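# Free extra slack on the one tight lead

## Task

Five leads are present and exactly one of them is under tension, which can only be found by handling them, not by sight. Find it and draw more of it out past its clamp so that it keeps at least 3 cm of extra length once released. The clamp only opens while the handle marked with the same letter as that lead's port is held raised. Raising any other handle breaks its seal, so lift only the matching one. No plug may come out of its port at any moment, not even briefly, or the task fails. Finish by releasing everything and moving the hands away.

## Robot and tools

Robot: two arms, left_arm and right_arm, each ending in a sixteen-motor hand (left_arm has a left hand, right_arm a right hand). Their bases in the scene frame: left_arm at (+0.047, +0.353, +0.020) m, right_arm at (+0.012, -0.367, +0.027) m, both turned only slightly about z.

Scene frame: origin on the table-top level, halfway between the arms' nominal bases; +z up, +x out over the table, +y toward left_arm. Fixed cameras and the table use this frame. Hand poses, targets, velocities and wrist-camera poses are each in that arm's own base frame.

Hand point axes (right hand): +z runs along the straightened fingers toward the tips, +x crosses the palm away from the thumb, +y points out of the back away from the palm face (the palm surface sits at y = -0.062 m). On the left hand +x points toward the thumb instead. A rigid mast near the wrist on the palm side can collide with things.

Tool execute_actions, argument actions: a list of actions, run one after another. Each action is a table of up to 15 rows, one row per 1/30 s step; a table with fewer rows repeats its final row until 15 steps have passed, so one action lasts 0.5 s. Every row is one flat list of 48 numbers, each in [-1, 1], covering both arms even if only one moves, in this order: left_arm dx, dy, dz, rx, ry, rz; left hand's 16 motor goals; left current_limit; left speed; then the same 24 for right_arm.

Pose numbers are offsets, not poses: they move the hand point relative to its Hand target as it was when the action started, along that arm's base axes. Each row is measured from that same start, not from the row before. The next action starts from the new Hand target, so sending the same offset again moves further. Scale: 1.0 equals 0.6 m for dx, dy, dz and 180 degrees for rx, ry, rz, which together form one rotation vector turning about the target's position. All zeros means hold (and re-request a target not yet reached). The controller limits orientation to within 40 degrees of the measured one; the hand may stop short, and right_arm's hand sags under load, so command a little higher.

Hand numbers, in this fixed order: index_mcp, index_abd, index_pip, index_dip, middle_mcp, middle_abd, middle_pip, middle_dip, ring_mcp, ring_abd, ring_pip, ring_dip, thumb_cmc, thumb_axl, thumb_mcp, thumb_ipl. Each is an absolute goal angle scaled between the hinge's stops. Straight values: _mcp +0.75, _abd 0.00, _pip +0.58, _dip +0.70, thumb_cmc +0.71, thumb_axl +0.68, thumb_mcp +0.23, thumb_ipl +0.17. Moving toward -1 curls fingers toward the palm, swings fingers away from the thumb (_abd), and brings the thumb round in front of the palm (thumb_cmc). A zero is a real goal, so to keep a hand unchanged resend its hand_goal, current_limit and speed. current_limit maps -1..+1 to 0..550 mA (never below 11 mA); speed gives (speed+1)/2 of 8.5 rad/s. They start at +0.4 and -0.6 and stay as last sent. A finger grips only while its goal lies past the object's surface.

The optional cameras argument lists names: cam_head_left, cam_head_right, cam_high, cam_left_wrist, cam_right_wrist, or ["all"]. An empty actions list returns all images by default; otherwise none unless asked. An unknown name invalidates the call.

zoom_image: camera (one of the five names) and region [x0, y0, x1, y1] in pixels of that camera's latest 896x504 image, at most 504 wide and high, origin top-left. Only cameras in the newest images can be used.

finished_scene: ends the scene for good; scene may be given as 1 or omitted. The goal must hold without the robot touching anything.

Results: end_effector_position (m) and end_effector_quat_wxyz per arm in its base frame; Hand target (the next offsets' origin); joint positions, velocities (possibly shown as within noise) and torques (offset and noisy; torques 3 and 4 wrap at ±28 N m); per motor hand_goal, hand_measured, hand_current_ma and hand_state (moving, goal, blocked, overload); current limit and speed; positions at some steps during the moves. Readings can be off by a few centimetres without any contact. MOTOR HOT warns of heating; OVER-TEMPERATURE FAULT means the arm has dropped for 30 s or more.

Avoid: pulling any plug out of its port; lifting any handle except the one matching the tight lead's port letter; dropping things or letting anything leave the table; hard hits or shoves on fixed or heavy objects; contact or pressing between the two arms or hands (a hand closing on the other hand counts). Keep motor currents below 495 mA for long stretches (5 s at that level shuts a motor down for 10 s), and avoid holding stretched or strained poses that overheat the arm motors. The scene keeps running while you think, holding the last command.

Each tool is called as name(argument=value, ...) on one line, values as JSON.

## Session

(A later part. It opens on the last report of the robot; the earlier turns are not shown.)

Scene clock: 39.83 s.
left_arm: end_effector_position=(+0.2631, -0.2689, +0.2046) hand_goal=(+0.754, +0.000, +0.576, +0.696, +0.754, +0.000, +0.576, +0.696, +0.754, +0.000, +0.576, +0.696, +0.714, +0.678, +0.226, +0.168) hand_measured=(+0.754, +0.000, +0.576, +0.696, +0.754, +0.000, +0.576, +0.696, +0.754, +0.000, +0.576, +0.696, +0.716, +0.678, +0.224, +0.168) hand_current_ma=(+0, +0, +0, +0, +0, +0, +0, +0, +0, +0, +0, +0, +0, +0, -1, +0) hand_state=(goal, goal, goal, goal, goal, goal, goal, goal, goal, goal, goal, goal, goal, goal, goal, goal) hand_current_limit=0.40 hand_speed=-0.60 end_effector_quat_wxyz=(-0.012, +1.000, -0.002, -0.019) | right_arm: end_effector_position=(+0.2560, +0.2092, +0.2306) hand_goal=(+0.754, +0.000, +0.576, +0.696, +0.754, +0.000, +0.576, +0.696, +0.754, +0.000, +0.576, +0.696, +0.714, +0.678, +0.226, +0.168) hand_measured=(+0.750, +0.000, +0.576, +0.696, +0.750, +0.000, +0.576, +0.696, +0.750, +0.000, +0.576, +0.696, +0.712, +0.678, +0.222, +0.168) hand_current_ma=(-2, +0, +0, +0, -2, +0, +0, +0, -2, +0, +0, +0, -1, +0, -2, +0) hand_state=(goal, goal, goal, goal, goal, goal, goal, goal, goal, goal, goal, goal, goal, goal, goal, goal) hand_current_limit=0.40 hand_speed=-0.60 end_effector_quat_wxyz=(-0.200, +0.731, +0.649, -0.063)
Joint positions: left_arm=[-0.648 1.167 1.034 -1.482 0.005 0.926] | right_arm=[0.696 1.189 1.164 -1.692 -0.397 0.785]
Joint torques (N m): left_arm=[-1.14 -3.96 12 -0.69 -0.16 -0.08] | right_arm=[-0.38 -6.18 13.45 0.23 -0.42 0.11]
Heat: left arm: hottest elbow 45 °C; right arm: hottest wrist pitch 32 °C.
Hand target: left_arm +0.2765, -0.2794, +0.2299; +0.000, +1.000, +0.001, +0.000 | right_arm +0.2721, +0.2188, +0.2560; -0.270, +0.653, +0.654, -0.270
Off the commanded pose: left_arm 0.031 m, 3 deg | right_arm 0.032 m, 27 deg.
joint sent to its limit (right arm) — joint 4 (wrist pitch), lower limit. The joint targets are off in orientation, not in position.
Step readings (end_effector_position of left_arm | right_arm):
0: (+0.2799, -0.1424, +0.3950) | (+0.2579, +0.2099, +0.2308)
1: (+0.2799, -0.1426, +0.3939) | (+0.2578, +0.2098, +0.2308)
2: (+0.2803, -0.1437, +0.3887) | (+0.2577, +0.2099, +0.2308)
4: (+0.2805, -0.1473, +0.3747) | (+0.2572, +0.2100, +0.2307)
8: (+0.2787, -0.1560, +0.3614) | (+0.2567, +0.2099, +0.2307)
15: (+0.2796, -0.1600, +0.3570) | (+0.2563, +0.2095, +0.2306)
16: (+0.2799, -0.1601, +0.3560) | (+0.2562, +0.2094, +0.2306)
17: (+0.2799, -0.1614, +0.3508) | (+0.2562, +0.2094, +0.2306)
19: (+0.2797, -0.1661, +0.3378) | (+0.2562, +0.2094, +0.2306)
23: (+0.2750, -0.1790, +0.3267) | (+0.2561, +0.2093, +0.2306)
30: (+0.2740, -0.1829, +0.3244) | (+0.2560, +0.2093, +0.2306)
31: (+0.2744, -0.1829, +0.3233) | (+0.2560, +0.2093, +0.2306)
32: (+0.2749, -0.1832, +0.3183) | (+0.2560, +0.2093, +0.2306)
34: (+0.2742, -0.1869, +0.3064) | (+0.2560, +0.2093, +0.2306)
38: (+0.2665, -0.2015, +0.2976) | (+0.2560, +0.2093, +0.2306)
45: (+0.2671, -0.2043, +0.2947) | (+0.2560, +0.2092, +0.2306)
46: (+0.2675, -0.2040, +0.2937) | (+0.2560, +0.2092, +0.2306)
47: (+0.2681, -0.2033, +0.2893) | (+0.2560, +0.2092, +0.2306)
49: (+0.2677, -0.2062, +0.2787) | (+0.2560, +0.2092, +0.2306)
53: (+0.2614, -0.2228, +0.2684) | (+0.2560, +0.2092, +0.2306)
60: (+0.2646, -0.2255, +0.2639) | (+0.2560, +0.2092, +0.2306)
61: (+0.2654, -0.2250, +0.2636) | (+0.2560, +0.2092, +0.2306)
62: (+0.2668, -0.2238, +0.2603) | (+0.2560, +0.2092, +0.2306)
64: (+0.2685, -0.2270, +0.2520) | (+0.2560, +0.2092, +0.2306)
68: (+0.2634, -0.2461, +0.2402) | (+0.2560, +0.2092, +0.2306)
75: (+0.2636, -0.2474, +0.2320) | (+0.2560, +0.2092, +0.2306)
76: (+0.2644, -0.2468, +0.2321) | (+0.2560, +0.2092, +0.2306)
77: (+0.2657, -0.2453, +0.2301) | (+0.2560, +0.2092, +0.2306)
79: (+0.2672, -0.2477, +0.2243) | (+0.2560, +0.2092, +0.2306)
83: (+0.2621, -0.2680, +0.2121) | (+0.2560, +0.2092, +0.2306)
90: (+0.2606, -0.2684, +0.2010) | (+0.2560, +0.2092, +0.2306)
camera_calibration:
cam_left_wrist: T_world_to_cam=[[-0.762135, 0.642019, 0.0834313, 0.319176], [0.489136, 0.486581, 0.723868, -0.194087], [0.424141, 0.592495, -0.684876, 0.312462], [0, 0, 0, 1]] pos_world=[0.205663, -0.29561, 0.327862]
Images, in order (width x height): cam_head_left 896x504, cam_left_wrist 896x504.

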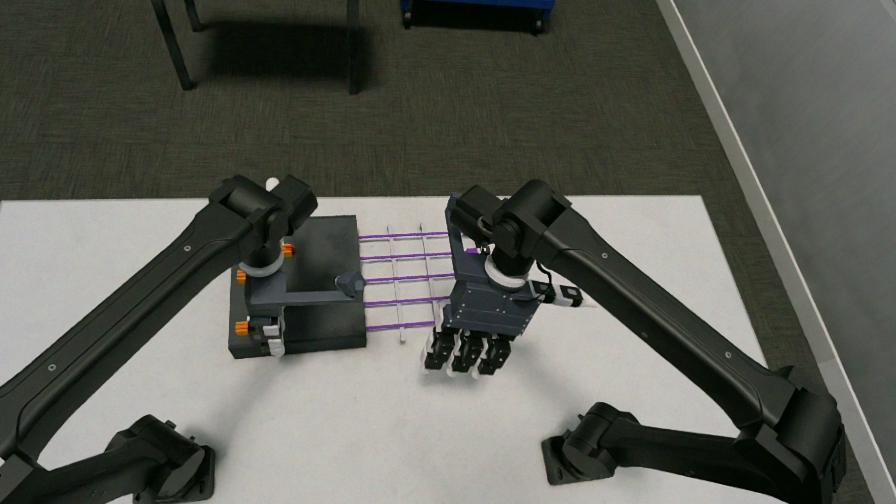

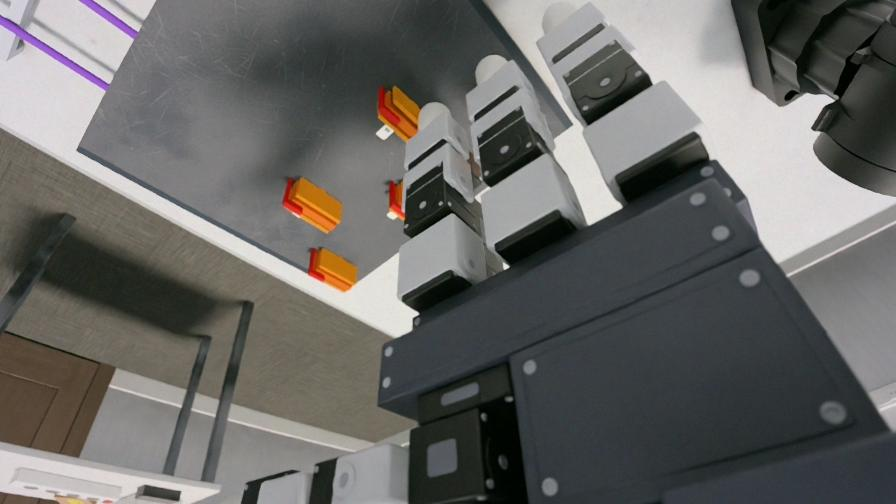

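execute_actions(actions=[[[0,0,0,0,0,0, 0.754,0,0.576,0.696,0.754,0,0.576,0.696,0.754,0,0.576,0.696,0.714,0.678,0.226,0.168,0.4,-0.6, 0.034,0.015,0.0,0.0325,-0.0325,0.0785, 0.754,0,0.576,0.696,0.754,0,0.576,0.696,0.754,0,0.576,0.696,0.714,0.678,0.226,0.168,0.4,-0.6]],[[0,0,0,0,0,0, 0.754,0,0.576,0.696,0.754,0,0.576,0.696,0.754,0,0.576,0.696,0.714,0.678,0.226,0.168,0.4,-0.6, 0.034,0.015,0.0,0.0325,-0.0325,0.0785, 0.754,0,0.576,0.696,0.754,0,0.576,0.696,0.754,0,0.576,0.696,0.714,0.678,0.226,0.168,0.4,-0.6]],[[0,0,0,0,0,0, 0.754,0,0.576,0.696,0.754,0,0.576,0.696,0.754,0,0.576,0.696,0.714,0.678,0.226,0.168,0.4,-0.6, 0.034,0.015,0.0,0.0325,-0.0325,0.0785, 0.754,0,0.576,0.696,0.754,0,0.576,0.696,0.754,0,0.576,0.696,0.714,0.678,0.226,0.168,0.4,-0.6]],[[0,0,0,0,0,0, 0.754,0,0.576,0.696,0.754,0,0.576,0.696,0.754,0,0.576,0.696,0.714,0.678,0.226,0.168,0.4,-0.6, 0.034,0.015,0.0,0.0325,-0.0325,0.0785, 0.754,0,0.576,0.696,0.754,0,0.576,0.696,0.754,0,0.576,0.696,0.714,0.678,0.226,0.168,0.4,-0.6]],[[0,0,0,0,0,0, 0.754,0,0.576,0.696,0.754,0,0.576,0.696,0.754,0,0.576,0.696,0.714,0.678,0.226,0.168,0.4,-0.6, 0.034,0.015,-0.01,0.0325,-0.0325,0.0785, 0.754,0,0.576,0.696,0.754,0,0.576,0.696,0.754,0,0.576,0.696,0.714,0.678,0.226,0.168,0.4,-0.6]],[[0,0,0,0,0,0, 0.754,0,0.576,0.696,0.754,0,0.576,0.696,0.754,0,0.576,0.696,0.714,0.678,0.226,0.168,0.4,-0.6, 0.034,0.015,-0.01,0.0325,-0.0325,0.0785, 0.754,0,0.576,0.696,0.754,0,0.576,0.696,0.754,0,0.576,0.696,0.714,0.678,0.226,0.168,0.4,-0.6]]], cameras=["cam_head_right","cam_high","cam_right_wrist"])

Scene clock: 46.80 s.
left_arm: end_effector_position=(+0.2633, -0.2687, +0.2045) hand_goal=(+0.754, +0.000, +0.576, +0.696, +0.754, +0.000, +0.576, +0.696, +0.754, +0.000, +0.576, +0.696, +0.714, +0.678, +0.226, +0.168) hand_measured=(+0.754, +0.000, +0.576, +0.696, +0.754, +0.000, +0.576, +0.696, +0.754, +0.000, +0.576, +0.696, +0.716, +0.678, +0.224, +0.168) hand_current_ma=(+0, +0, +0, +0, +0, +0, +0, +0, +0, +0, +0, +0, +0, +0, -1, +0) hand_state=(goal, goal, goal, goal, goal, goal, goal, goal, goal, goal, goal, goal, goal, goal, goal, goal) hand_current_limit=0.40 hand_speed=-0.60 end_effector_quat_wxyz=(-0.012, +1.000, -0.001, -0.019) | right_arm: end_effector_position=(+0.3804, +0.2690, +0.2309) hand_goal=(+0.754, +0.000, +0.576, +0.696, +0.754, +0.000, +0.576, +0.696, +0.754, +0.000, +0.576, +0.696, +0.714, +0.678, +0.226, +0.168) hand_measured=(+0.750, +0.000, +0.576, +0.696, +0.750, +0.000, +0.576, +0.696, +0.752, +0.000, +0.576, +0.696, +0.712, +0.678, +0.222, +0.168) hand_current_ma=(-1, +0, +0, +0, -1, +0, +0, +0, -1, +0, +0, +0, +0, +0, -2, +0) hand_state=(goal, goal, goal, goal, goal, goal, goal, goal, goal, goal, goal, goal, goal, goal, goal, goal) hand_current_limit=0.40 hand_speed=-0.60 end_effector_quat_wxyz=(-0.016, +0.004, +1.000, -0.010)
Joint positions: left_arm=[-0.648 1.167 1.034 -1.482 0.004 0.925] | right_arm=[0.479 1.416 1.326 -1.518 0.004 -1.082]
Joint torques (N m): left_arm=[-1.38 -4.31 12.3 -0.84 -0.21 -0.09] | right_arm=[-0.62 -10.23 11.34 0.94 -0.07 -0.22]
Heat: left arm: hottest elbow 46 °C; right arm: hottest wrist pitch 32 °C.
Hand target: left_arm +0.2765, -0.2794, +0.2299; +0.000, +1.000, +0.001, +0.000 | right_arm +0.3945, +0.2729, +0.2438; +0.000, +0.001, +1.000, +0.000
Off the commanded pose: left_arm 0.030 m, 3 deg | right_arm 0.019 m, 2 deg.
Step readings (end_effector_position of left_arm | right_arm):
0: (+0.2632, -0.2688, +0.2046) | (+0.2560, +0.2092, +0.2306)
1: (+0.2632, -0.2688, +0.2046) | (+0.2562, +0.2091, +0.2305)
2: (+0.2632, -0.2688, +0.2046) | (+0.2581, +0.2084, +0.2308)
4: (+0.2632, -0.2688, +0.2046) | (+0.2646, +0.2071, +0.2320)
8: (+0.2633, -0.2687, +0.2045) | (+0.2718, +0.2101, +0.2325)
15: (+0.2633, -0.2687, +0.2045) | (+0.2759, +0.2155, +0.2326)
16: (+0.2633, -0.2687, +0.2045) | (+0.2765, +0.2158, +0.2327)
17: (+0.2633, -0.2687, +0.2045) | (+0.2786, +0.2156, +0.2331)
19: (+0.2633, -0.2687, +0.2045) | (+0.2839, +0.2156, +0.2333)
23: (+0.2633, -0.2687, +0.2045) | (+0.2906, +0.2190, +0.2310)
30: (+0.2633, -0.2687, +0.2045) | (+0.2949, +0.2239, +0.2294)
31: (+0.2633, -0.2687, +0.2045) | (+0.2954, +0.2241, +0.2295)
32: (+0.2633, -0.2687, +0.2045) | (+0.2969, +0.2245, +0.2300)
34: (+0.2633, -0.2687, +0.2045) | (+0.3031, +0.2251, +0.2315)
38: (+0.2633, -0.2687, +0.2045) | (+0.3135, +0.2279, +0.2318)
45: (+0.2633, -0.2687, +0.2045) | (+0.3163, +0.2333, +0.2287)
46: (+0.2633, -0.2687, +0.2045) | (+0.3164, +0.2338, +0.2288)
47: (+0.2633, -0.2687, +0.2045) | (+0.3178, +0.2337, +0.2293)
49: (+0.2633, -0.2687, +0.2045) | (+0.3232, +0.2353, +0.2312)
53: (+0.2633, -0.2687, +0.2045) | (+0.3358, +0.2390, +0.2328)
60: (+0.2633, -0.2687, +0.2045) | (+0.3374, +0.2438, +0.2285)
61: (+0.2633, -0.2687, +0.2045) | (+0.3370, +0.2443, +0.2286)
62: (+0.2633, -0.2687, +0.2045) | (+0.3379, +0.2441, +0.2289)
64: (+0.2633, -0.2687, +0.2045) | (+0.3422, +0.2457, +0.2301)
68: (+0.2633, -0.2687, +0.2045) | (+0.3549, +0.2495, +0.2295)
75: (+0.2633, -0.2687, +0.2045) | (+0.3567, +0.2530, +0.2220)
76: (+0.2633, -0.2687, +0.2045) | (+0.3564, +0.2538, +0.2221)
77: (+0.2633, -0.2687, +0.2045) | (+0.3580, +0.2549, +0.2224)
79: (+0.2633, -0.2687, +0.2045) | (+0.3654, +0.2595, +0.2238)
83: (+0.2633, -0.2687, +0.2045) | (+0.3797, +0.2640, +0.2274)
90: (+0.2633, -0.2687, +0.2045) | (+0.3832, +0.2667, +0.2307)
camera_calibration:
cam_right_wrist: T_world_to_cam=[[0.806332, 0.591269, -0.0151459, -0.431137], [0.398928, -0.524768, 0.75198, -0.238354], [0.436674, -0.612388, -0.659012, 0.274978], [0, 0, 0, 1]] pos_world=[0.32265, 0.29823, 0.353921]
Images, in order (width x height): cam_head_right 896x504, cam_high 896x504, cam_right_wrist 896x504.

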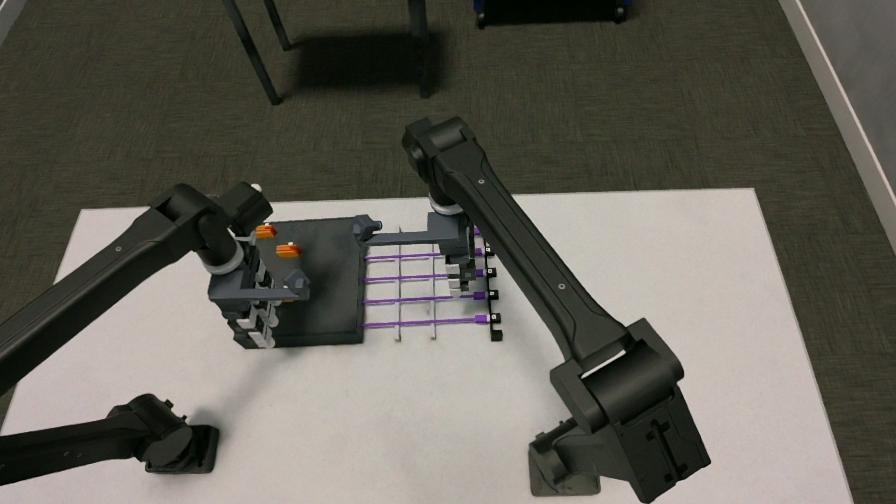

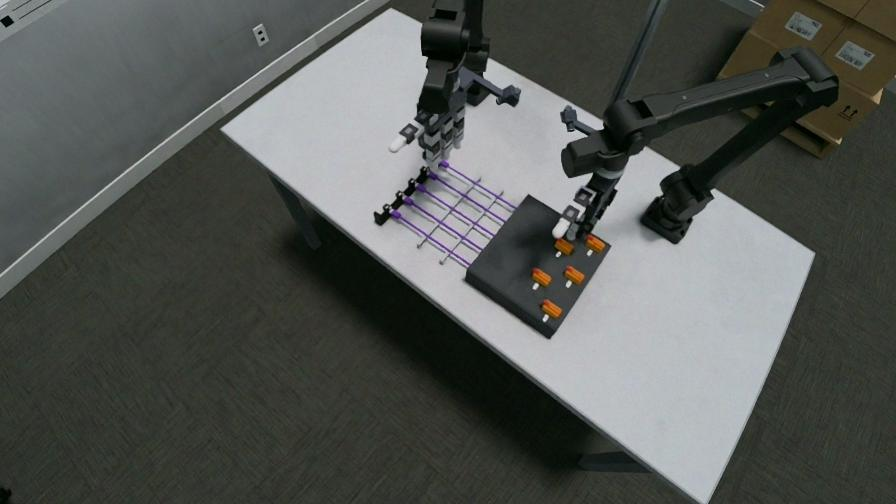

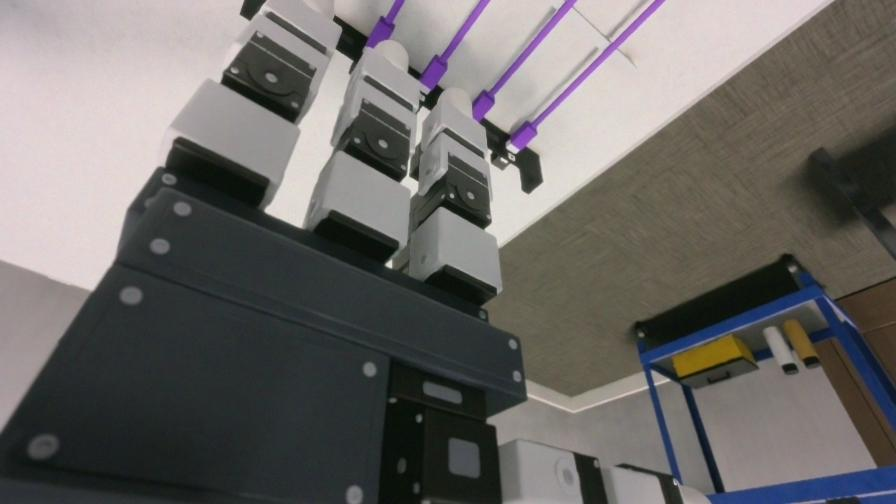

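zoom_image(camera="cam_right_wrist", region=[330, 0, 670, 190])

Scaled by 1.482 from the camera's 896x504 image, which has a finer 1280x720 frame.

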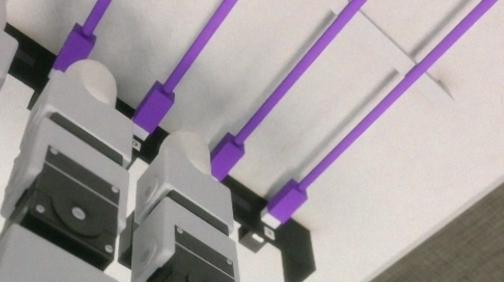

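zoom_image(camera="cam_high", region=[370, 100, 550, 270])

zoom_image(camera="cam_head_right", region=[350, 200, 520, 350])

Scaled by 2.800 from the camera's 896x504 image, which has a finer 1280x720 frame.

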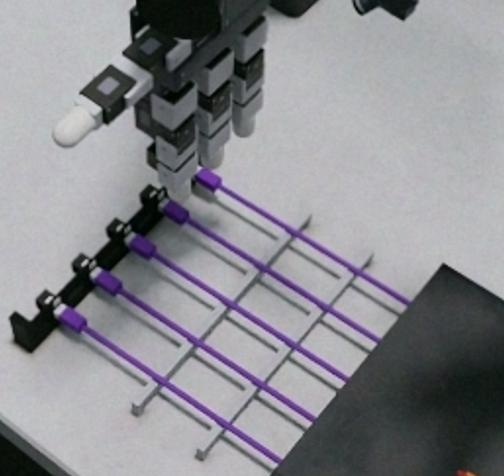

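Scaled by 2.965 from the camera's 896x504 image, which has a finer 1280x720 frame.

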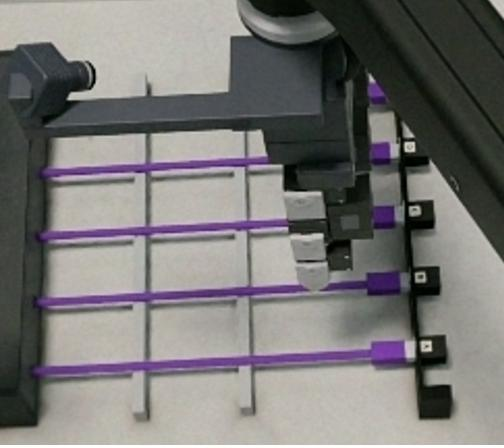

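execute_actions(actions=[[[0,0,0,0,0,0, 0.754,0,0.576,0.696,0.754,0,0.576,0.696,0.754,0,0.576,0.696,0.714,0.678,0.226,0.168,0.4,-0.6, 0.02,0.01,-0.03,0,0,0, 0.754,0,0.576,0.696,0.754,0,0.576,0.696,0.754,0,-0.3,-0.3,0.714,0.678,0.226,0.168,0.4,-0.6]],[[0,0,0,0,0,0, 0.754,0,0.576,0.696,0.754,0,0.576,0.696,0.754,0,0.576,0.696,0.714,0.678,0.226,0.168,0.4,-0.6, 0.02,0.008,-0.03,0,0,0, 0.754,0,0.576,0.696,0.754,0,0.576,0.696,0.754,0,-0.3,-0.3,0.714,0.678,0.226,0.168,0.4,-0.6]],[[0,0,0,0,0,0, 0.754,0,0.576,0.696,0.754,0,0.576,0.696,0.754,0,0.576,0.696,0.714,0.678,0.226,0.168,0.4,-0.6, 0,0,-0.03,0,0,0, 0.754,0,0.576,0.696,0.754,0,0.576,0.696,0.754,0,-0.3,-0.3,0.714,0.678,0.226,0.168,0.4,-0.6]],[[0,0,0,0,0,0, 0.754,0,0.576,0.696,0.754,0,0.576,0.696,0.754,0,0.576,0.696,0.714,0.678,0.226,0.168,0.4,-0.6, 0,0,-0.02,0,0,0, 0.754,0,0.576,0.696,0.754,0,0.576,0.696,0.754,0,-0.3,-0.3,0.714,0.678,0.226,0.168,0.4,-0.6]]], cameras=["cam_head_right","cam_high","cam_right_wrist"])

Scene clock: 51.43 s.
left_arm: end_effector_position=(+0.2633, -0.2687, +0.2045) hand_goal=(+0.754, +0.000, +0.576, +0.696, +0.754, +0.000, +0.576, +0.696, +0.754, +0.000, +0.576, +0.696, +0.714, +0.678, +0.226, +0.168) hand_measured=(+0.754, +0.000, +0.576, +0.696, +0.754, +0.000, +0.576, +0.696, +0.754, +0.000, +0.576, +0.696, +0.716, +0.678, +0.224, +0.168) hand_current_ma=(+0, +0, +0, +0, +0, +0, +0, +0, +0, +0, +0, +0, +0, +0, -1, +0) hand_state=(goal, goal, goal, goal, goal, goal, goal, goal, goal, goal, goal, goal, goal, goal, goal, goal) hand_current_limit=0.40 hand_speed=-0.60 end_effector_quat_wxyz=(-0.012, +1.000, -0.001, -0.019) | right_arm: end_effector_position=(+0.4167, +0.2876, +0.1841) hand_goal=(+0.754, +0.000, +0.576, +0.696, +0.754, +0.000, +0.576, +0.696, +0.754, +0.000, -0.300, -0.300, +0.714, +0.678, +0.226, +0.168) hand_measured=(+0.750, +0.000, +0.576, +0.696, +0.750, +0.000, +0.576, +0.696, +0.752, +0.000, -0.292, -0.298, +0.712, +0.678, +0.222, +0.168) hand_current_ma=(-1, +0, +0, +0, -1, +0, +0, +0, -1, +0, +4, +1, +0, +0, -2, +0) hand_state=(goal, goal, goal, goal, goal, goal, goal, goal, goal, goal, goal, goal, goal, goal, goal, goal) hand_current_limit=0.40 hand_speed=-0.60 end_effector_quat_wxyz=(+0.003, +0.003, +1.000, +0.000)
Joint positions: left_arm=[-0.648 1.167 1.034 -1.482 0.004 0.925] | right_arm=[0.478 1.514 1.301 -1.352 0.002 -1.088]
Joint torques (N m): left_arm=[-2.08 -3.72 12.01 -0.79 -0.16 -0.06] | right_arm=[-0.67 -12.22 7.62 1.07 -0.09 -0.21]
Heat: left arm: hottest elbow 47 °C; right arm: hottest wrist pitch 32 °C.
Hand target: left_arm +0.2765, -0.2794, +0.2299; +0.000, +1.000, +0.001, +0.000 | right_arm +0.4185, +0.2836, +0.1779; +0.000, +0.001, +1.000, +0.000
Off the commanded pose: left_arm 0.030 m, 3 deg | right_arm 0.008 m, 0 deg.
Step readings (end_effector_position of left_arm | right_arm):
0: (+0.2633, -0.2687, +0.2045) | (+0.3803, +0.2691, +0.2309)
1: (+0.2633, -0.2687, +0.2045) | (+0.3804, +0.2691, +0.2309)
2: (+0.2633, -0.2687, +0.2045) | (+0.3812, +0.2696, +0.2306)
4: (+0.2633, -0.2687, +0.2045) | (+0.3849, +0.2716, +0.2286)
8: (+0.2633, -0.2687, +0.2045) | (+0.3911, +0.2750, +0.2191)
15: (+0.2633, -0.2687, +0.2045) | (+0.3938, +0.2765, +0.2113)
16: (+0.2633, -0.2687, +0.2045) | (+0.3939, +0.2766, +0.2114)
17: (+0.2633, -0.2687, +0.2045) | (+0.3947, +0.2770, +0.2113)
19: (+0.2633, -0.2687, +0.2045) | (+0.3983, +0.2785, +0.2103)
23: (+0.2633, -0.2687, +0.2045) | (+0.4038, +0.2808, +0.2037)
30: (+0.2633, -0.2687, +0.2045) | (+0.4062, +0.2821, +0.1964)
31: (+0.2633, -0.2687, +0.2045) | (+0.4064, +0.2822, +0.1965)
32: (+0.2633, -0.2687, +0.2045) | (+0.4071, +0.2826, +0.1966)
34: (+0.2633, -0.2687, +0.2045) | (+0.4104, +0.2843, +0.1973)
38: (+0.2633, -0.2687, +0.2045) | (+0.4149, +0.2866, +0.1984)
45: (+0.2633, -0.2687, +0.2045) | (+0.4164, +0.2874, +0.1981)
46: (+0.2633, -0.2687, +0.2045) | (+0.4165, +0.2875, +0.1980)
47: (+0.2633, -0.2687, +0.2045) | (+0.4168, +0.2876, +0.1975)
49: (+0.2633, -0.2687, +0.2045) | (+0.4173, +0.2879, +0.1953)
53: (+0.2633, -0.2687, +0.2045) | (+0.4162, +0.2873, +0.1882)
60: (+0.2633, -0.2687, +0.2045) | (+0.4165, +0.2875, +0.1841)
camera_calibration:
cam_right_wrist: T_world_to_cam=[[0.804106, 0.593875, 0.0269545, -0.479727], [0.373143, -0.539493, 0.754793, -0.193595], [0.462794, -0.596875, -0.65541, 0.223659], [0, 0, 0, 1]] pos_world=[0.354482, 0.313951, 0.305643]
Images, in order (width x height): cam_head_right 896x504, cam_high 896x504, cam_right_wrist 896x504.

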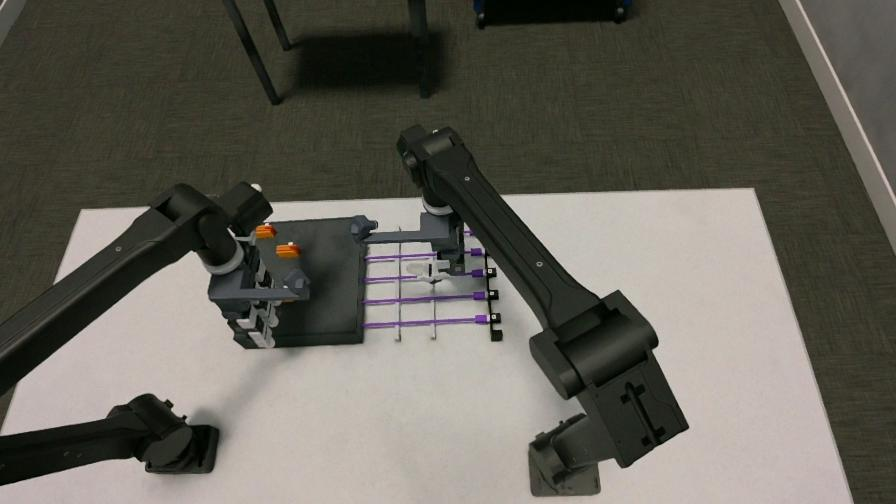

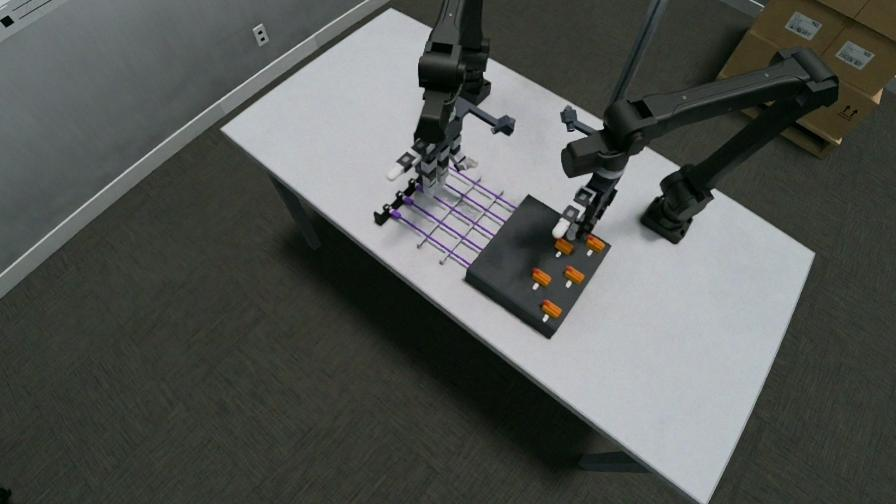

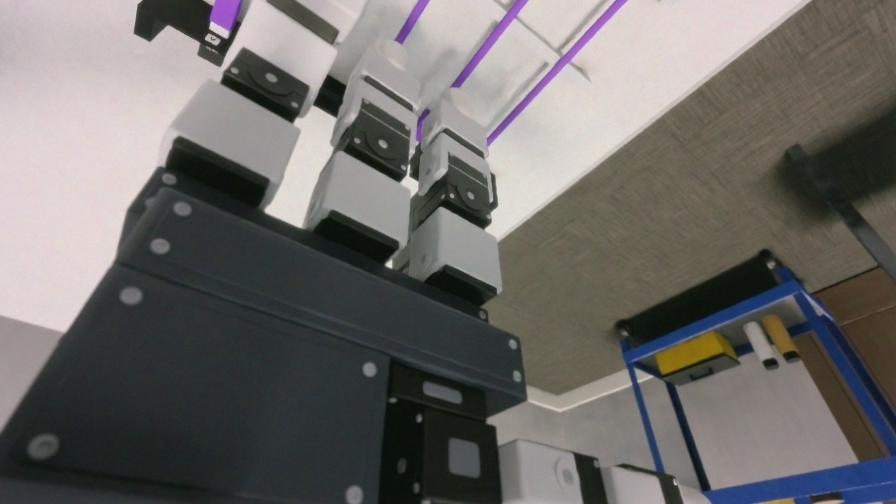

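zoom_image(camera="cam_high", region=[370, 130, 530, 250])

zoom_image(camera="cam_right_wrist", region=[330, 0, 670, 190])

Scaled by 3.150 from the camera's 896x504 image, which has a finer 1280x720 frame.

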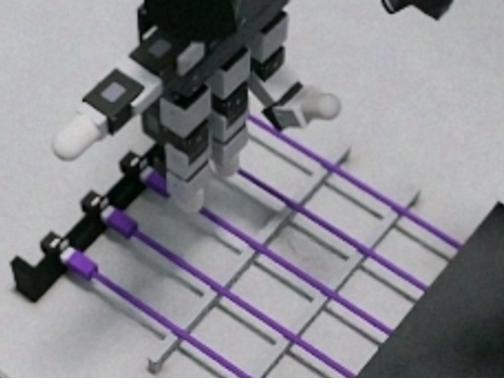

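Scaled by 1.482 from the camera's 896x504 image, which has a finer 1280x720 frame.

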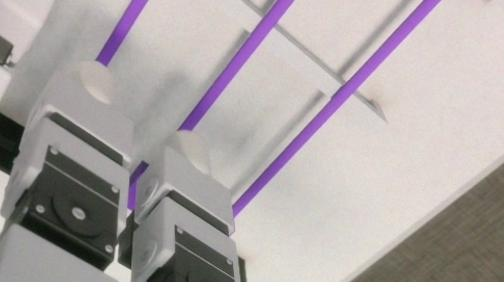

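execute_actions(actions=[[[0,0,0,0,0,0, 0.754,0,0.576,0.696,0.754,0,0.576,0.696,0.754,0,0.576,0.696,0.714,0.678,0.226,0.168,0.4,-0.6, -0.012,-0.017,0,0,0,0, 0.754,0,0.576,0.696,0.754,0,0.576,0.696,0.754,0,-0.3,-0.3,0.714,0.678,0.226,0.168,0.4,-0.6]],[[0,0,0,0,0,0, 0.754,0,0.576,0.696,0.754,0,0.576,0.696,0.754,0,0.576,0.696,0.714,0.678,0.226,0.168,0.4,-0.6, 0,0,-0.03,0,0,0, 0.754,0,0.576,0.696,0.754,0,0.576,0.696,0.754,0,-0.3,-0.3,0.714,0.678,0.226,0.168,0.4,-0.6]],[[0,0,0,0,0,0, 0.754,0,0.576,0.696,0.754,0,0.576,0.696,0.754,0,0.576,0.696,0.714,0.678,0.226,0.168,0.4,-0.6, 0,0,-0.03,0,0,0, 0.754,0,0.576,0.696,0.754,0,0.576,0.696,0.754,0,-0.3,-0.3,0.714,0.678,0.226,0.168,0.4,-0.6]],[[0,0,0,0,0,0, 0.754,0,0.576,0.696,0.754,0,0.576,0.696,0.754,0,0.576,0.696,0.714,0.678,0.226,0.168,0.4,-0.6, 0,0,-0.02,0,0,0, 0.754,0,0.576,0.696,0.754,0,0.576,0.696,0.754,0,-0.3,-0.3,0.714,0.678,0.226,0.168,0.4,-0.6]]], cameras=["cam_head_right","cam_high","cam_right_wrist"])

zoom_image(camera="cam_high", region=[370, 130, 530, 250])

zoom_image(camera="cam_right_wrist", region=[330, 0, 670, 190])

Scene clock: 55.43 s.
left_arm: end_effector_position=(+0.2633, -0.2687, +0.2045) hand_goal=(+0.754, +0.000, +0.576, +0.696, +0.754, +0.000, +0.576, +0.696, +0.754, +0.000, +0.576, +0.696, +0.714, +0.678, +0.226, +0.168) hand_measured=(+0.754, +0.000, +0.576, +0.696, +0.754, +0.000, +0.576, +0.696, +0.754, +0.000, +0.576, +0.696, +0.716, +0.678, +0.224, +0.168) hand_current_ma=(+0, +0, +0, +0, +0, +0, +0, +0, +0, +0, +0, +0, +0, +0, -1, +0) hand_state=(goal, goal, goal, goal, goal, goal, goal, goal, goal, goal, goal, goal, goal, goal, goal, goal) hand_current_limit=0.40 hand_speed=-0.60 end_effector_quat_wxyz=(-0.012, +1.000, -0.001, -0.019) | right_arm: end_effector_position=(+0.4101, +0.2778, +0.1360) hand_goal=(+0.754, +0.000, +0.576, +0.696, +0.754, +0.000, +0.576, +0.696, +0.754, +0.000, -0.300, -0.300, +0.714, +0.678, +0.226, +0.168) hand_measured=(+0.750, +0.000, +0.576, +0.696, +0.750, +0.000, +0.576, +0.696, +0.752, +0.000, -0.294, -0.298, +0.712, +0.678, +0.222, +0.168) hand_current_ma=(-1, +0, +0, +0, -1, +0, +0, +0, +0, +0, +4, +1, +0, +0, -2, +0) hand_state=(goal, goal, goal, goal, goal, goal, goal, goal, goal, goal, goal, goal, goal, goal, goal, goal) hand_current_limit=0.40 hand_speed=-0.60 end_effector_quat_wxyz=(+0.003, +0.003, +1.000, +0.000)
Joint positions: left_arm=[-0.648 1.167 1.034 -1.482 0.004 0.925] | right_arm=[0.464 1.523 1.179 -1.222 0.002 -1.101]
Joint torques (N m): left_arm=[-1.38 -3.9 12.21 -0.87 -0.18 -0.1] | right_arm=[-0.73 -11.81 7.53 1.07 -0.08 -0.21]
Heat: left arm: hottest elbow 47 °C; right arm: hottest wrist pitch 32 °C.
Hand target: left_arm +0.2765, -0.2794, +0.2299; +0.000, +1.000, +0.001, +0.000 | right_arm +0.4113, +0.2734, +0.1298; +0.000, +0.001, +1.000, +0.000
Off the commanded pose: left_arm 0.030 m, 3 deg | right_arm 0.008 m, 0 deg.
Step readings (end_effector_position of left_arm | right_arm):
0: (+0.2633, -0.2687, +0.2045) | (+0.4167, +0.2876, +0.1841)
1: (+0.2633, -0.2687, +0.2045) | (+0.4167, +0.2876, +0.1841)
2: (+0.2633, -0.2687, +0.2045) | (+0.4167, +0.2870, +0.1835)
4: (+0.2633, -0.2687, +0.2045) | (+0.4155, +0.2853, +0.1807)
8: (+0.2633, -0.2687, +0.2045) | (+0.4112, +0.2803, +0.1728)
15: (+0.2633, -0.2687, +0.2045) | (+0.4108, +0.2782, +0.1717)
16: (+0.2633, -0.2687, +0.2045) | (+0.4107, +0.2782, +0.1717)
17: (+0.2633, -0.2687, +0.2045) | (+0.4112, +0.2784, +0.1715)
19: (+0.2633, -0.2687, +0.2045) | (+0.4118, +0.2788, +0.1690)
23: (+0.2633, -0.2687, +0.2045) | (+0.4099, +0.2778, +0.1621)
30: (+0.2633, -0.2687, +0.2045) | (+0.4100, +0.2779, +0.1604)
31: (+0.2633, -0.2687, +0.2045) | (+0.4103, +0.2779, +0.1605)
32: (+0.2633, -0.2687, +0.2045) | (+0.4107, +0.2780, +0.1598)
34: (+0.2633, -0.2687, +0.2045) | (+0.4116, +0.2785, +0.1570)
38: (+0.2633, -0.2687, +0.2045) | (+0.4093, +0.2773, +0.1499)
45: (+0.2633, -0.2687, +0.2045) | (+0.4099, +0.2776, +0.1486)
46: (+0.2633, -0.2687, +0.2045) | (+0.4100, +0.2777, +0.1486)
47: (+0.2633, -0.2687, +0.2045) | (+0.4104, +0.2779, +0.1483)
49: (+0.2633, -0.2687, +0.2045) | (+0.4111, +0.2782, +0.1466)
53: (+0.2633, -0.2687, +0.2045) | (+0.4100, +0.2777, +0.1403)
60: (+0.2633, -0.2687, +0.2045) | (+0.4100, +0.2777, +0.1359)
camera_calibration:
cam_right_wrist: T_world_to_cam=[[0.804106, 0.593877, 0.0269083, -0.46723], [0.373318, -0.539661, 0.754585, -0.160048], [0.462652, -0.596721, -0.65565, 0.189278], [0, 0, 0, 1]] pos_world=[0.347881, 0.304051, 0.257442]
Images, in order (width x height): cam_head_right 896x504, cam_high 896x504, cam_right_wrist 896x504.

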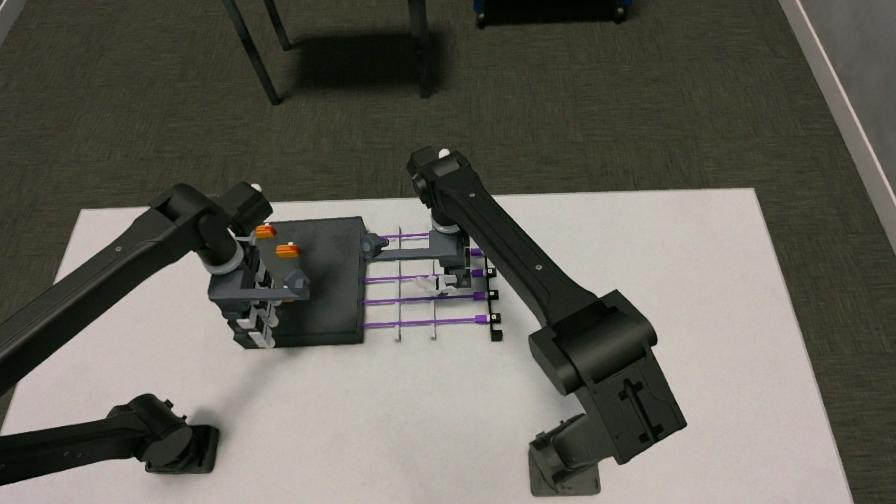

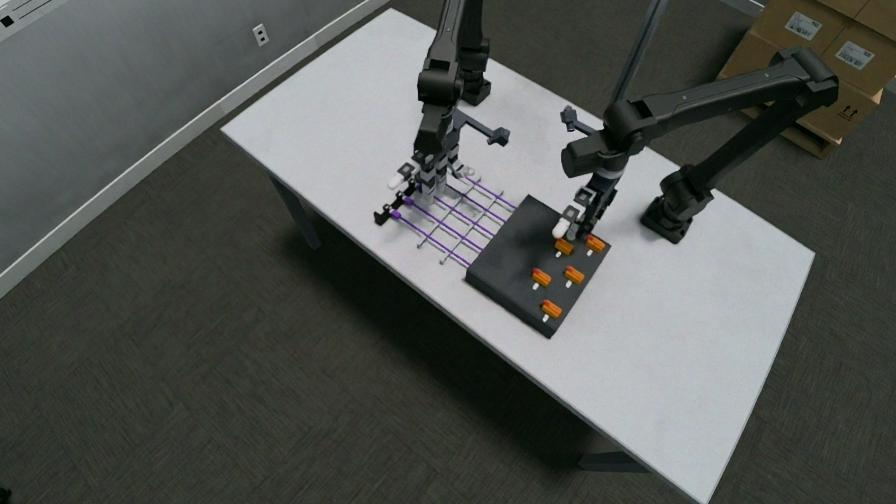

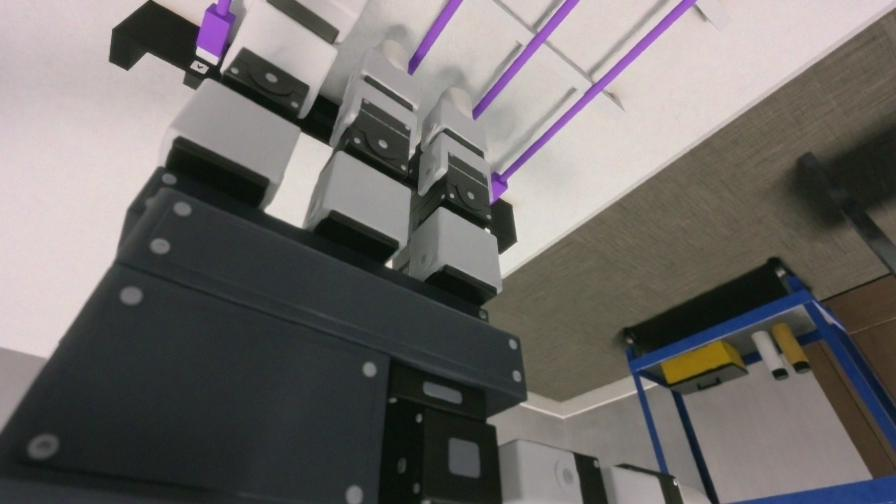

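Scaled by 3.150 from the camera's 896x504 image, which has a finer 1280x720 frame.

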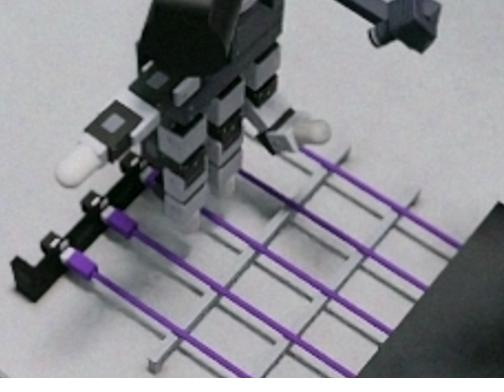

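Scaled by 1.482 from the camera's 896x504 image, which has a finer 1280x720 frame.

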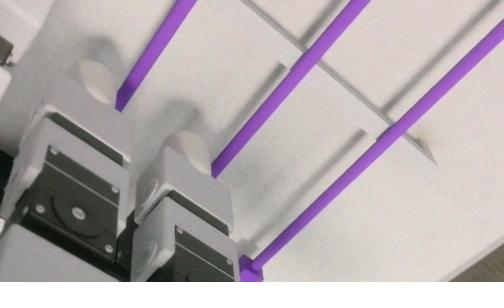

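execute_actions(actions=[[[0,0,0,0,0,0, 0.754,0,0.576,0.696,0.754,0,0.576,0.696,0.754,0,0.576,0.696,0.714,0.678,0.226,0.168,0.4,-0.6, 0,0,-0.02,0,0,0, 0.754,0,0.576,0.696,0.754,0,0.576,0.696,0.754,0,-0.3,-0.3,0.714,0.678,0.226,0.168,0.4,-0.6]],[[0,0,0,0,0,0, 0.754,0,0.576,0.696,0.754,0,0.576,0.696,0.754,0,0.576,0.696,0.714,0.678,0.226,0.168,0.4,-0.6, 0,0,0,0,0,0, 0.754,0,0.576,0.696,0.754,0,0.576,0.696,0.754,0,-0.3,-0.3,0.714,0.678,0.226,0.168,-0.8,-0.8]],[[0,0,0,0,0,0, 0.754,0,0.576,0.696,0.754,0,0.576,0.696,0.754,0,0.576,0.696,0.714,0.678,0.226,0.168,0.4,-0.6, 0,0,0,0,0,0, 0.754,-0.3,0.576,0.696,0.754,0,0.576,0.696,0.754,0,-0.3,-0.3,0.714,0.678,0.226,0.168,-0.8,-0.9]],[[0,0,0,0,0,0, 0.754,0,0.576,0.696,0.754,0,0.576,0.696,0.754,0,0.576,0.696,0.714,0.678,0.226,0.168,0.4,-0.6, 0,0,0,0,0,0, 0.754,-0.3,0.576,0.696,0.754,0,0.576,0.696,0.754,0,-0.3,-0.3,0.714,0.678,0.226,0.168,-0.8,-0.9]]], cameras=["cam_head_right","cam_high","cam_right_wrist"])

zoom_image(camera="cam_high", region=[370, 130, 530, 250])

zoom_image(camera="cam_right_wrist", region=[330, 0, 670, 190])

Scene clock: 58.83 s.
left_arm: end_effector_position=(+0.2633, -0.2687, +0.2045) hand_goal=(+0.754, +0.000, +0.576, +0.696, +0.754, +0.000, +0.576, +0.696, +0.754, +0.000, +0.576, +0.696, +0.714, +0.678, +0.226, +0.168) hand_measured=(+0.754, +0.000, +0.576, +0.696, +0.754, +0.000, +0.576, +0.696, +0.754, +0.000, +0.576, +0.696, +0.716, +0.678, +0.224, +0.168) hand_current_ma=(+0, +0, +0, +0, +0, +0, +0, +0, +0, +0, +0, +0, +0, +0, -1, +0) hand_state=(goal, goal, goal, goal, goal, goal, goal, goal, goal, goal, goal, goal, goal, goal, goal, goal) hand_current_limit=0.40 hand_speed=-0.60 end_effector_quat_wxyz=(-0.012, +1.000, -0.001, -0.019) | right_arm: end_effector_position=(+0.4102, +0.2778, +0.1241) hand_goal=(+0.754, -0.300, +0.576, +0.696, +0.754, +0.000, +0.576, +0.696, +0.754, +0.000, -0.300, -0.300, +0.714, +0.678, +0.226, +0.168) hand_measured=(+0.750, -0.200, +0.576, +0.696, +0.750, -0.008, +0.576, +0.696, +0.752, +0.000, -0.294, -0.298, +0.712, +0.678, +0.222, +0.168) hand_current_ma=(-1, +55, +0, +0, -1, -5, +0, +0, +0, +0, +4, +1, +0, +0, -2, +0) hand_state=(goal, blocked, goal, goal, goal, goal, goal, goal, goal, goal, goal, goal, goal, goal, goal, goal) hand_current_limit=-0.80 hand_speed=-0.90 end_effector_quat_wxyz=(+0.003, +0.003, +1.000, +0.000)
Joint positions: left_arm=[-0.648 1.167 1.034 -1.482 0.004 0.925] | right_arm=[0.464 1.534 1.159 -1.191 0.002 -1.101]
Joint torques (N m): left_arm=[-1.44 -4.01 12.14 -0.58 -0.17 -0.06] | right_arm=[-0.67 -11.75 7.32 1.07 -0.08 -0.21]
Heat: left arm: hottest elbow 47 °C; right arm: hottest wrist pitch 32 °C.
Hand target: left_arm +0.2765, -0.2794, +0.2299; +0.000, +1.000, +0.001, +0.000 | right_arm +0.4112, +0.2734, +0.1178; +0.000, +0.001, +1.000, +0.000
Off the commanded pose: left_arm 0.030 m, 3 deg | right_arm 0.008 m, 0 deg.
Step readings (end_effector_position of left_arm | right_arm):
0: (+0.2633, -0.2687, +0.2045) | (+0.4101, +0.2778, +0.1360)
1: (+0.2633, -0.2687, +0.2045) | (+0.4102, +0.2778, +0.1360)
2: (+0.2633, -0.2687, +0.2045) | (+0.4105, +0.2779, +0.1357)
4: (+0.2633, -0.2687, +0.2045) | (+0.4113, +0.2783, +0.1343)
8: (+0.2633, -0.2687, +0.2045) | (+0.4103, +0.2778, +0.1284)
15: (+0.2633, -0.2687, +0.2045) | (+0.4101, +0.2778, +0.1240)
16: (+0.2633, -0.2687, +0.2045) | (+0.4102, +0.2778, +0.1241)
17: (+0.2633, -0.2687, +0.2045) | (+0.4102, +0.2778, +0.1241)
19: (+0.2633, -0.2687, +0.2045) | (+0.4102, +0.2778, +0.1241)
23: (+0.2633, -0.2687, +0.2045) | (+0.4102, +0.2778, +0.1241)
30: (+0.2633, -0.2687, +0.2045) | (+0.4102, +0.2778, +0.1241)
31: (+0.2633, -0.2687, +0.2045) | (+0.4102, +0.2778, +0.1241)
32: (+0.2633, -0.2687, +0.2045) | (+0.4102, +0.2778, +0.1241)
34: (+0.2633, -0.2687, +0.2045) | (+0.4102, +0.2778, +0.1241)
38: (+0.2633, -0.2687, +0.2045) | (+0.4102, +0.2778, +0.1241)
45: (+0.2633, -0.2687, +0.2045) | (+0.4102, +0.2778, +0.1241)
46: (+0.2633, -0.2687, +0.2045) | (+0.4102, +0.2778, +0.1241)
47: (+0.2633, -0.2687, +0.2045) | (+0.4102, +0.2778, +0.1241)
49: (+0.2633, -0.2687, +0.2045) | (+0.4102, +0.2778, +0.1241)
53: (+0.2633, -0.2687, +0.2045) | (+0.4102, +0.2778, +0.1241)
60: (+0.2633, -0.2687, +0.2045) | (+0.4102, +0.2778, +0.1241)
camera_calibration:
cam_right_wrist: T_world_to_cam=[[0.804106, 0.593877, 0.0269083, -0.467049], [0.373318, -0.539661, 0.754585, -0.151052], [0.462652, -0.596721, -0.65565, 0.181489], [0, 0, 0, 1]] pos_world=[0.347981, 0.304151, 0.245542]
Images, in order (width x height): cam_head_right 896x504, cam_high 896x504, cam_right_wrist 896x504.

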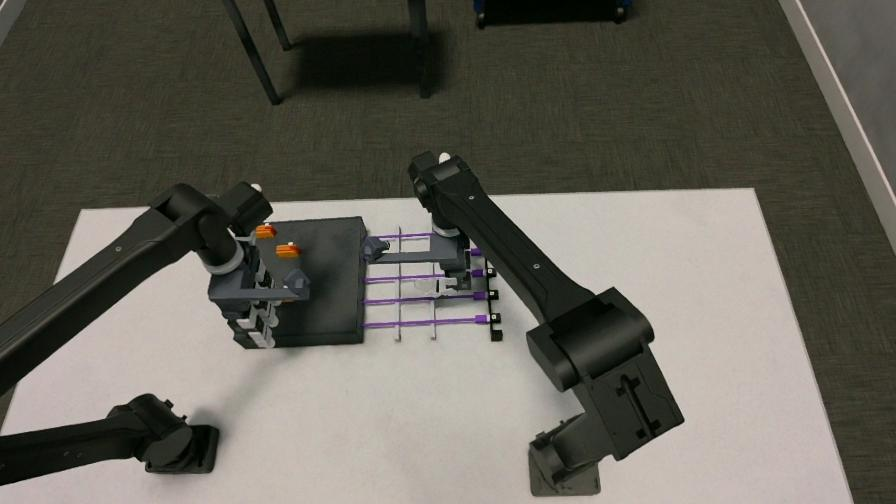

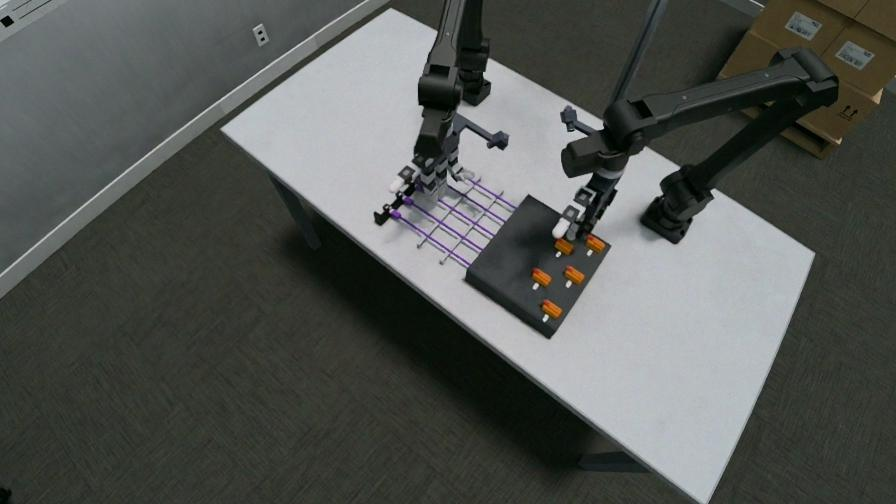

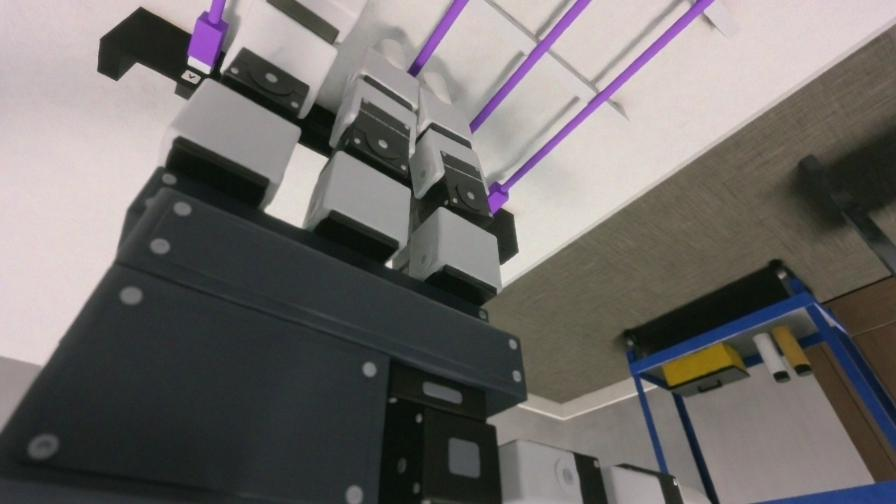

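Scaled by 3.150 from the camera's 896x504 image, which has a finer 1280x720 frame.

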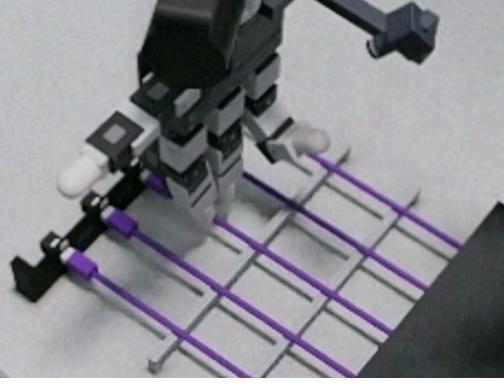

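Scaled by 1.482 from the camera's 896x504 image, which has a finer 1280x720 frame.

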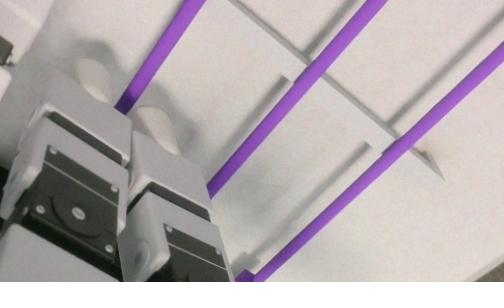

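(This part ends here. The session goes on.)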